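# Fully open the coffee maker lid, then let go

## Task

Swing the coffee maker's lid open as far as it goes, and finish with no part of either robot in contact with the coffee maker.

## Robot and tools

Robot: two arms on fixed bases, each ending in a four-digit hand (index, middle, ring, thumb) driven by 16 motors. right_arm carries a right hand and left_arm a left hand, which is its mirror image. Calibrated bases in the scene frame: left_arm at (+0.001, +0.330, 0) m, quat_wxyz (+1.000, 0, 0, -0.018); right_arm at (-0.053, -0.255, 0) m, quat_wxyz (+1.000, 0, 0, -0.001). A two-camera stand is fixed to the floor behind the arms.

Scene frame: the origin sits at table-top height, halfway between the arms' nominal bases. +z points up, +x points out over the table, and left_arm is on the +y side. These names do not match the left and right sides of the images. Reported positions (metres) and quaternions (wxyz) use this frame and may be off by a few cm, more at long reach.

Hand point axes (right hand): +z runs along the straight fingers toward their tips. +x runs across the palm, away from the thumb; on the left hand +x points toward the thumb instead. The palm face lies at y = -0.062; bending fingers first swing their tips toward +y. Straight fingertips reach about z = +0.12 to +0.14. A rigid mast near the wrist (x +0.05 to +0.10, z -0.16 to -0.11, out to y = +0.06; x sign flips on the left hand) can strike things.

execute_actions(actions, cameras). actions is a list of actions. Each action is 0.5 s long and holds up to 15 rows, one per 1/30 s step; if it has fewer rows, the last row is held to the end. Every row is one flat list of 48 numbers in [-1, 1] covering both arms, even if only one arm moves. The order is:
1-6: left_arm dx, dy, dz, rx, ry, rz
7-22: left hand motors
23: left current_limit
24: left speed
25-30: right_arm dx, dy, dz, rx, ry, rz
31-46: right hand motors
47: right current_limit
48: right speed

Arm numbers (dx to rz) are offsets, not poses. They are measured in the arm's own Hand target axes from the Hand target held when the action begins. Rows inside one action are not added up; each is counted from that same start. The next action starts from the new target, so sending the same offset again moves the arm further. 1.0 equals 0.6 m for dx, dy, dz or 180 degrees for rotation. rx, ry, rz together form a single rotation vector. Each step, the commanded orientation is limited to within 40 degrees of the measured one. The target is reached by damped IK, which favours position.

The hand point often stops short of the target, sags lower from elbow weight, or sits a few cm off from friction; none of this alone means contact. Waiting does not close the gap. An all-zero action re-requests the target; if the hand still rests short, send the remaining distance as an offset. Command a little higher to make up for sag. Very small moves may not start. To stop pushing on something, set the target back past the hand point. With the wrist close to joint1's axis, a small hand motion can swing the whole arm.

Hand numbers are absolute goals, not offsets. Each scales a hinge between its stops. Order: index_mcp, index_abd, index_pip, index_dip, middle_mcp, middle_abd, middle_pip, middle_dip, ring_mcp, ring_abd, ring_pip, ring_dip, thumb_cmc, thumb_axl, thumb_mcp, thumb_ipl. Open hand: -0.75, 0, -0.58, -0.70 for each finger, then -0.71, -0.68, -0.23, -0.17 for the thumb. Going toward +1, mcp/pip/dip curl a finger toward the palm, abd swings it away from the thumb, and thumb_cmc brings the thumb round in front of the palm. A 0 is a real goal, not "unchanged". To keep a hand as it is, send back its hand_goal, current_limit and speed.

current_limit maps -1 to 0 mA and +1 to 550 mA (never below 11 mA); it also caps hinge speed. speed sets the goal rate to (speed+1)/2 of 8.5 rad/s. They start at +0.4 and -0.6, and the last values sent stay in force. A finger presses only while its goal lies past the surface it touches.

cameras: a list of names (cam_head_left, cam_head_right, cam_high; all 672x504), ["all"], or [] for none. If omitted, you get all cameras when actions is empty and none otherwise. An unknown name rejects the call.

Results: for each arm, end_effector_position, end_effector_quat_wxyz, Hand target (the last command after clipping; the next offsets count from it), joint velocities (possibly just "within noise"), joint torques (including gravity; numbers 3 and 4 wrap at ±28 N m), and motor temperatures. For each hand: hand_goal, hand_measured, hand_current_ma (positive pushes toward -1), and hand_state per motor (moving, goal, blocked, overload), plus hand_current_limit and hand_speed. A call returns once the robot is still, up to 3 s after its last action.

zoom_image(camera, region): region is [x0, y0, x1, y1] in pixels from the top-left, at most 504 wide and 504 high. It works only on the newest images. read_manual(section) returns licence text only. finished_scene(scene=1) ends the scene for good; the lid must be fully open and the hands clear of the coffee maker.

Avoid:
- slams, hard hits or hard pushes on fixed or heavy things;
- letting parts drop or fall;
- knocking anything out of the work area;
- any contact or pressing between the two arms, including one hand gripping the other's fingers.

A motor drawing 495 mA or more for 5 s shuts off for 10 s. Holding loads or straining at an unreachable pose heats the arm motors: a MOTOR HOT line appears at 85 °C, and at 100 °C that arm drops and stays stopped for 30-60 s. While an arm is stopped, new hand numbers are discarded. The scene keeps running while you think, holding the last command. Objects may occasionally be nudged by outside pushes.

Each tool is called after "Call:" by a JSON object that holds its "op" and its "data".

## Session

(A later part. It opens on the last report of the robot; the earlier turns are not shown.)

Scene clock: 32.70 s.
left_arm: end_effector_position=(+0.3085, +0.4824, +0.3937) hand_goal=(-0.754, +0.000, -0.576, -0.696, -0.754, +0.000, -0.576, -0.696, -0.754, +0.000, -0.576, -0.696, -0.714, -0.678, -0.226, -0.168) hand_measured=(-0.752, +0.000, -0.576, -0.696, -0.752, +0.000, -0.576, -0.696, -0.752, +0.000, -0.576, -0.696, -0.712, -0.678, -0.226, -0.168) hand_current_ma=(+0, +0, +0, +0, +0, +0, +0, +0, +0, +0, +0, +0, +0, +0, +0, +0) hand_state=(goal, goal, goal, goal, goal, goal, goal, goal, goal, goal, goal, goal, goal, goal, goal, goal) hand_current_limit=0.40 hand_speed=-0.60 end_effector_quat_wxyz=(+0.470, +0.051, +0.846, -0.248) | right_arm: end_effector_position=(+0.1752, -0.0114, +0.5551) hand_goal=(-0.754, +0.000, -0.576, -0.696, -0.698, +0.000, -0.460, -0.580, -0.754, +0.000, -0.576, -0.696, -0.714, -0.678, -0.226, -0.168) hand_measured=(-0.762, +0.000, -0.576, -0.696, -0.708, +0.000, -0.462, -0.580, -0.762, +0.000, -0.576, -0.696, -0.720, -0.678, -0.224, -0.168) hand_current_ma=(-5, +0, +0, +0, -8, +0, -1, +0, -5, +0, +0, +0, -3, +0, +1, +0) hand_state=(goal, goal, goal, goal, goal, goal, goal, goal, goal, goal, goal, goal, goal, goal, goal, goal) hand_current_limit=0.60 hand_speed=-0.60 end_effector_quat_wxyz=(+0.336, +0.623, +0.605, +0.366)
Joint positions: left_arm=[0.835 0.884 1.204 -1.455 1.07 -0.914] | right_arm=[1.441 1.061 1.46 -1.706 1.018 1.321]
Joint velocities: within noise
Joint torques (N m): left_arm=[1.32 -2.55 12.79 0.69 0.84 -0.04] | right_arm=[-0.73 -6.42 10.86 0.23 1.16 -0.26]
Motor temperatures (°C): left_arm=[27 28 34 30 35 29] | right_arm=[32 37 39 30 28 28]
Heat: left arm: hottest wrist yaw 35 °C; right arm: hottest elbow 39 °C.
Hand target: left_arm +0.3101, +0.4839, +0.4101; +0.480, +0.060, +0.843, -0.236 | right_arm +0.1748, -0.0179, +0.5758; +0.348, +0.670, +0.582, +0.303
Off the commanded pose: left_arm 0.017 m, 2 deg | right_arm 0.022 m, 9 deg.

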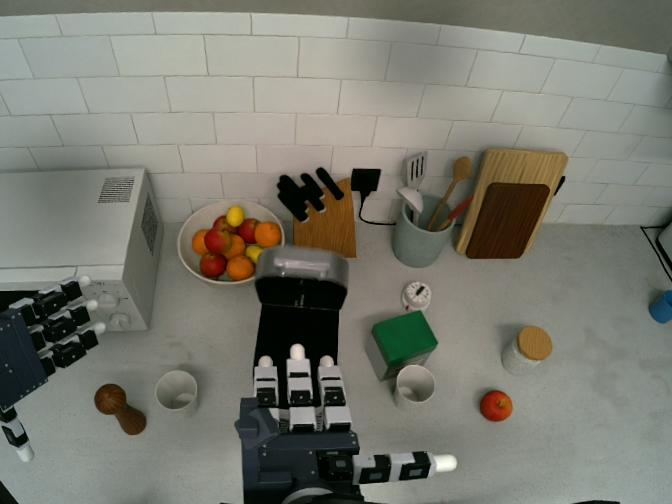

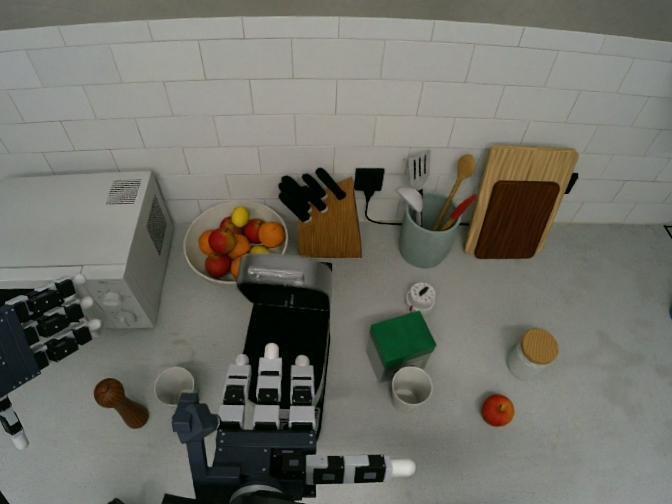

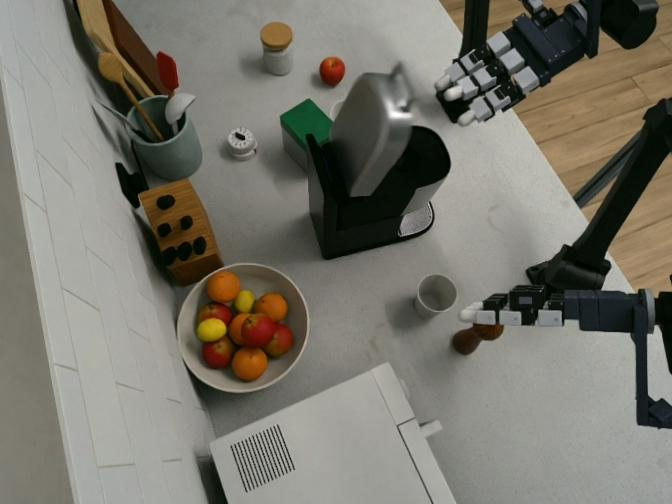

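Call:
{"op": "execute_actions", "data": {"actions": [[[0,0,0,0,0,0,-0.754,0,-0.576,-0.696,-0.754,0,-0.576,-0.696,-0.754,0,-0.576,-0.696,-0.714,-0.678,-0.226,-0.168,0.4,-0.6,0,0,0,0,0,0,-0.754,0,-0.576,-0.696,-0.6986,0,-0.4599,-0.5797,-0.754,0,-0.576,-0.696,-0.714,-0.678,-0.226,-0.168,0.6,-0.6]]], "cameras": ["all"]}}

Call:
{"op": "zoom_image", "data": {"camera": "cam_high", "region": [280, 40, 500, 220]}}

Call:
{"op": "zoom_image", "data": {"camera": "cam_head_left", "region": [220, 220, 370, 380]}}

Scene clock: 33.53 s.
left_arm: end_effector_position=(+0.3085, +0.4824, +0.3937) hand_goal=(-0.754, +0.000, -0.576, -0.696, -0.754, +0.000, -0.576, -0.696, -0.754, +0.000, -0.576, -0.696, -0.714, -0.678, -0.226, -0.168) hand_measured=(-0.752, +0.000, -0.576, -0.696, -0.752, +0.000, -0.576, -0.696, -0.752, +0.000, -0.576, -0.696, -0.712, -0.678, -0.226, -0.168) hand_current_ma=(+0, +0, +0, +0, +0, +0, +0, +0, +0, +0, +0, +0, +0, +0, +0, +0) hand_state=(goal, goal, goal, goal, goal, goal, goal, goal, goal, goal, goal, goal, goal, goal, goal, goal) hand_current_limit=0.40 hand_speed=-0.60 end_effector_quat_wxyz=(+0.470, +0.051, +0.846, -0.248) | right_arm: end_effector_position=(+0.1752, -0.0114, +0.5552) hand_goal=(-0.754, +0.000, -0.576, -0.696, -0.698, +0.000, -0.460, -0.580, -0.754, +0.000, -0.576, -0.696, -0.714, -0.678, -0.226, -0.168) hand_measured=(-0.762, +0.000, -0.576, -0.696, -0.708, +0.000, -0.462, -0.580, -0.762, +0.000, -0.576, -0.696, -0.720, -0.678, -0.224, -0.168) hand_current_ma=(-5, +0, +0, +0, -8, +0, -1, +0, -5, +0, +0, +0, -3, +0, +1, +0) hand_state=(goal, goal, goal, goal, goal, goal, goal, goal, goal, goal, goal, goal, goal, goal, goal, goal) hand_current_limit=0.60 hand_speed=-0.60 end_effector_quat_wxyz=(+0.336, +0.622, +0.605, +0.366)
Joint positions: left_arm=[0.835 0.884 1.204 -1.455 1.07 -0.914] | right_arm=[1.441 1.061 1.46 -1.706 1.019 1.32]
Joint torques (N m): left_arm=[1.2 -2.2 12.86 0.7 0.83 -0.03] | right_arm=[-1.03 -6.42 10.91 0.2 1.15 -0.24]
Heat: left arm: hottest wrist yaw 35 °C; right arm: hottest elbow 39 °C.
Hand target: left_arm +0.3101, +0.4839, +0.4101; +0.480, +0.060, +0.843, -0.236 | right_arm +0.1748, -0.0179, +0.5758; +0.348, +0.670, +0.582, +0.303
Off the commanded pose: left_arm 0.017 m, 2 deg | right_arm 0.022 m, 9 deg.
joint sent to its limit (right arm) — joint 4 (wrist pitch), lower limit. The joint targets are off in orientation, not in position.

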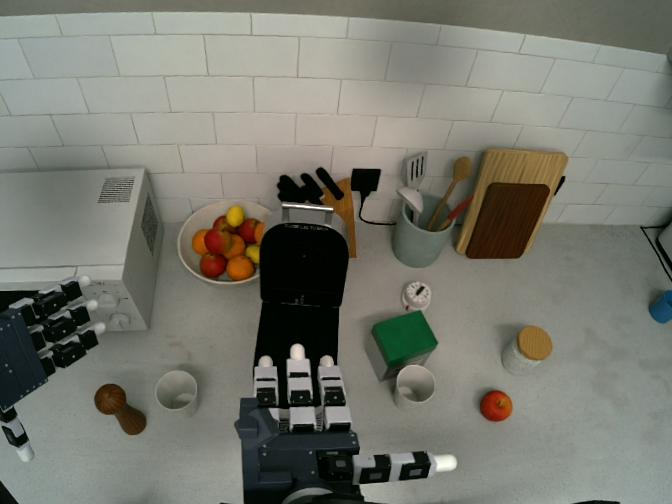

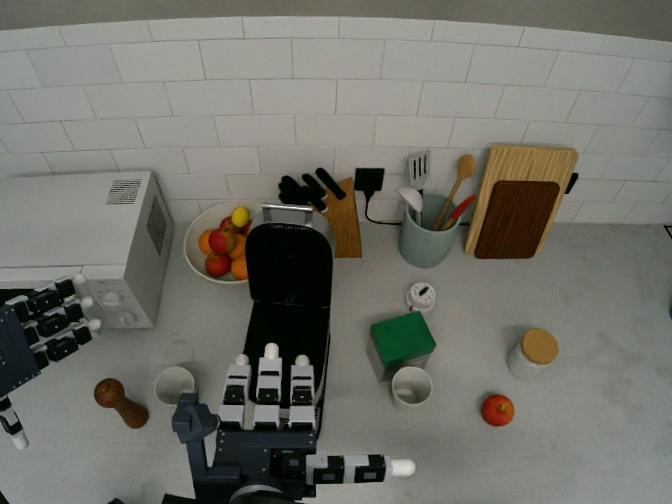

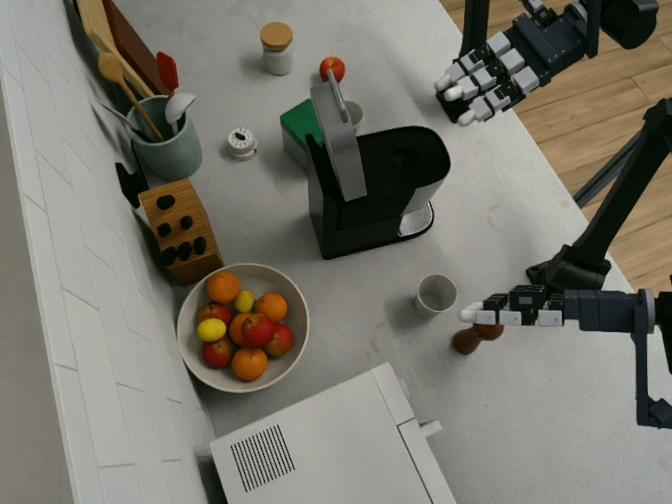

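Scaled by 2.291 from the camera's 672x504 image, which has a finer 960x720 frame.

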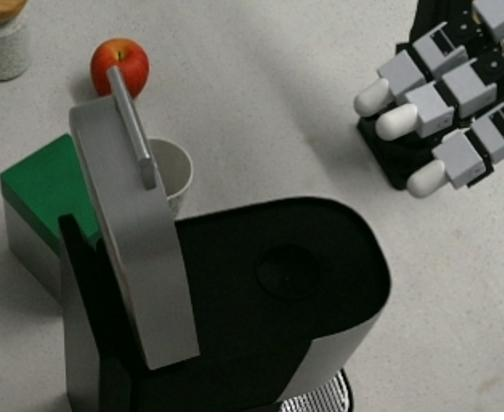

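Scaled by 3.150 from the camera's 672x504 image, which has a finer 960x720 frame.

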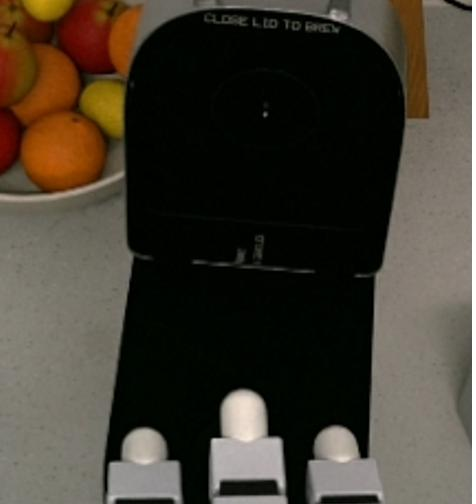

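Call:
{"op": "execute_actions", "data": {"actions": [[[0,0,0,0,0,0,-0.754,0,-0.576,-0.696,-0.754,0,-0.576,-0.696,-0.754,0,-0.576,-0.696,-0.714,-0.678,-0.226,-0.168,0.4,-0.6,0,0,-0.05,0,0,0,-0.754,0,-0.576,-0.696,-0.6986,0,-0.4599,-0.5797,-0.754,0,-0.576,-0.696,-0.714,-0.678,-0.226,-0.168,0.6,-0.6]]], "cameras": ["all"]}}

Call:
{"op": "zoom_image", "data": {"camera": "cam_high", "region": [280, 40, 500, 220]}}

Call:
{"op": "zoom_image", "data": {"camera": "cam_head_right", "region": [210, 180, 360, 340]}}

Scene clock: 34.50 s.
left_arm: end_effector_position=(+0.3085, +0.4824, +0.3937) hand_goal=(-0.754, +0.000, -0.576, -0.696, -0.754, +0.000, -0.576, -0.696, -0.754, +0.000, -0.576, -0.696, -0.714, -0.678, -0.226, -0.168) hand_measured=(-0.752, +0.000, -0.576, -0.696, -0.752, +0.000, -0.576, -0.696, -0.752, +0.000, -0.576, -0.696, -0.712, -0.678, -0.226, -0.168) hand_current_ma=(+0, +0, +0, +0, +0, +0, +0, +0, +0, +0, +0, +0, +0, +0, +0, +0) hand_state=(goal, goal, goal, goal, goal, goal, goal, goal, goal, goal, goal, goal, goal, goal, goal, goal) hand_current_limit=0.40 hand_speed=-0.60 end_effector_quat_wxyz=(+0.470, +0.051, +0.846, -0.248) | right_arm: end_effector_position=(+0.1546, -0.0095, +0.5746) hand_goal=(-0.754, +0.000, -0.576, -0.696, -0.698, +0.000, -0.460, -0.580, -0.754, +0.000, -0.576, -0.696, -0.714, -0.678, -0.226, -0.168) hand_measured=(-0.762, +0.000, -0.576, -0.696, -0.708, +0.000, -0.462, -0.580, -0.762, +0.000, -0.576, -0.696, -0.720, -0.678, -0.224, -0.168) hand_current_ma=(-5, +0, +0, +0, -8, +0, -1, +0, -5, +0, +0, +0, -3, +0, +1, +0) hand_state=(goal, goal, goal, goal, goal, goal, goal, goal, goal, goal, goal, goal, goal, goal, goal, goal) hand_current_limit=0.60 hand_speed=-0.60 end_effector_quat_wxyz=(+0.329, +0.598, +0.611, +0.403)
Joint positions: left_arm=[0.835 0.884 1.204 -1.455 1.07 -0.914] | right_arm=[1.522 1.033 1.468 -1.706 1.069 1.32]
Joint torques (N m): left_arm=[1.2 -2.26 12.78 0.73 0.83 -0.03] | right_arm=[0.44 -5.71 10.7 0.24 1.18 -0.09]
Heat: left arm: hottest elbow 35 °C; right arm: hottest elbow 39 °C.
Hand target: left_arm +0.3101, +0.4839, +0.4101; +0.480, +0.060, +0.843, -0.236 | right_arm +0.1505, -0.0145, +0.5931; +0.348, +0.670, +0.582, +0.303
Off the commanded pose: left_arm 0.017 m, 2 deg | right_arm 0.020 m, 15 deg.
joint sent to its limit (right arm) — joint 4 (wrist pitch), lower limit. The joint targets are off in orientation, not in position.

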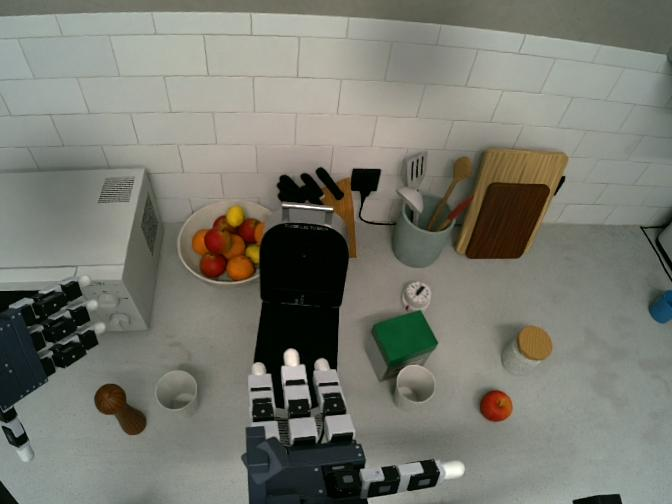

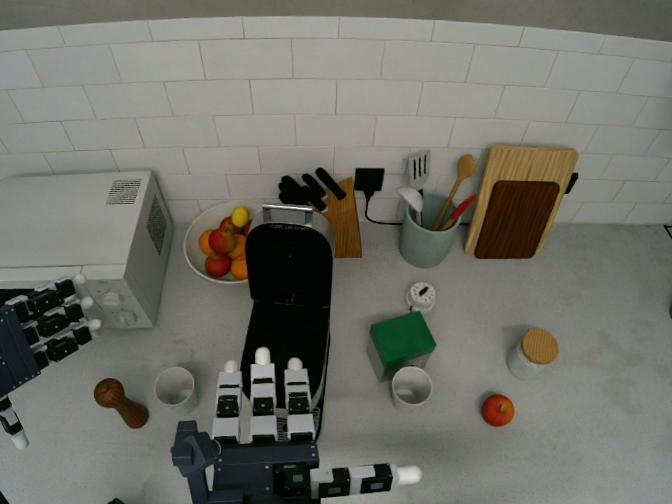

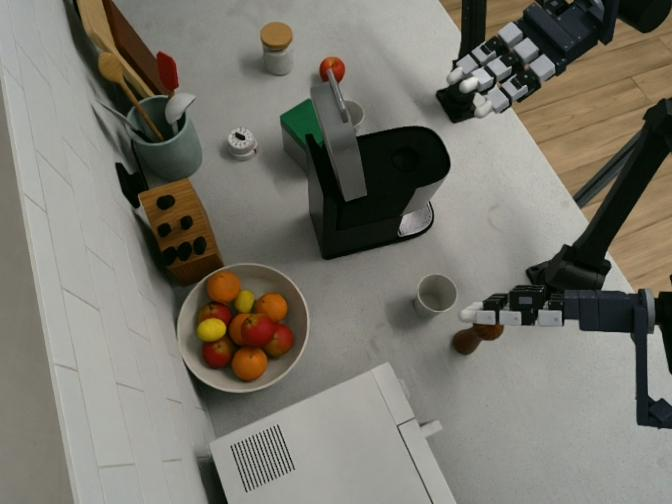

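Scaled by 2.291 from the camera's 672x504 image, which has a finer 960x720 frame.

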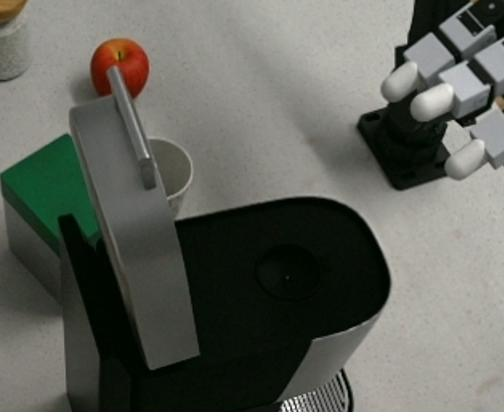

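Scaled by 3.150 from the camera's 672x504 image, which has a finer 960x720 frame.

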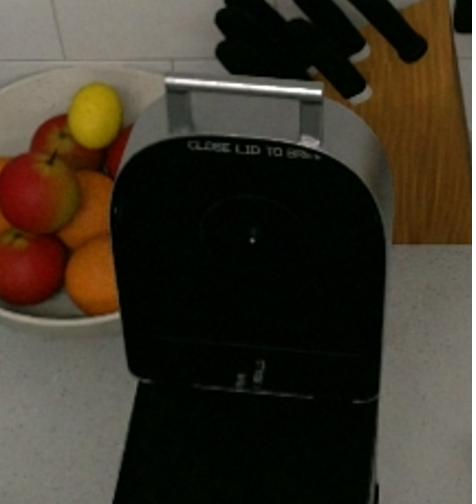

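Call:
{"op": "zoom_image", "data": {"camera": "cam_high", "region": [290, 50, 390, 270]}}

Call:
{"op": "zoom_image", "data": {"camera": "cam_head_right", "region": [230, 190, 350, 320]}}

Call:
{"op": "zoom_image", "data": {"camera": "cam_head_left", "region": [240, 190, 360, 320]}}

Scaled by 2.291 from the camera's 672x504 image, which has a finer 960x720 frame.

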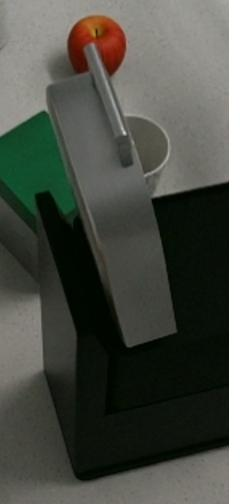

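Scaled by 3.877 from the camera's 672x504 image, which has a finer 960x720 frame.

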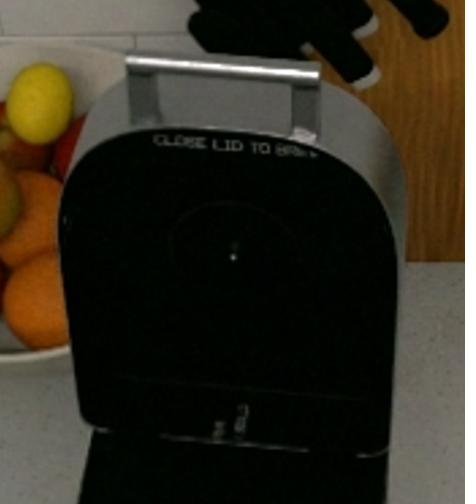

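Scaled by 3.877 from the camera's 672x504 image, which has a finer 960x720 frame.

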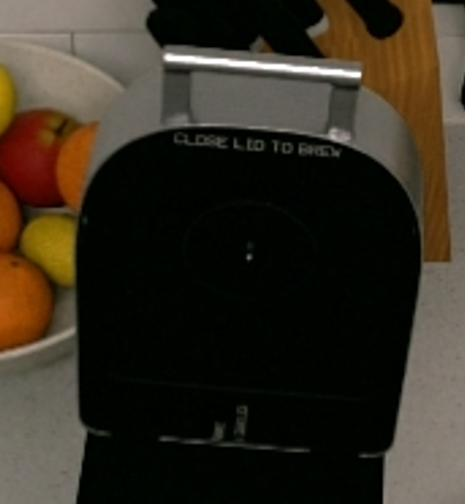

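Call:
{"op": "finished_scene", "data": {}}

The scene is finished: the task was done.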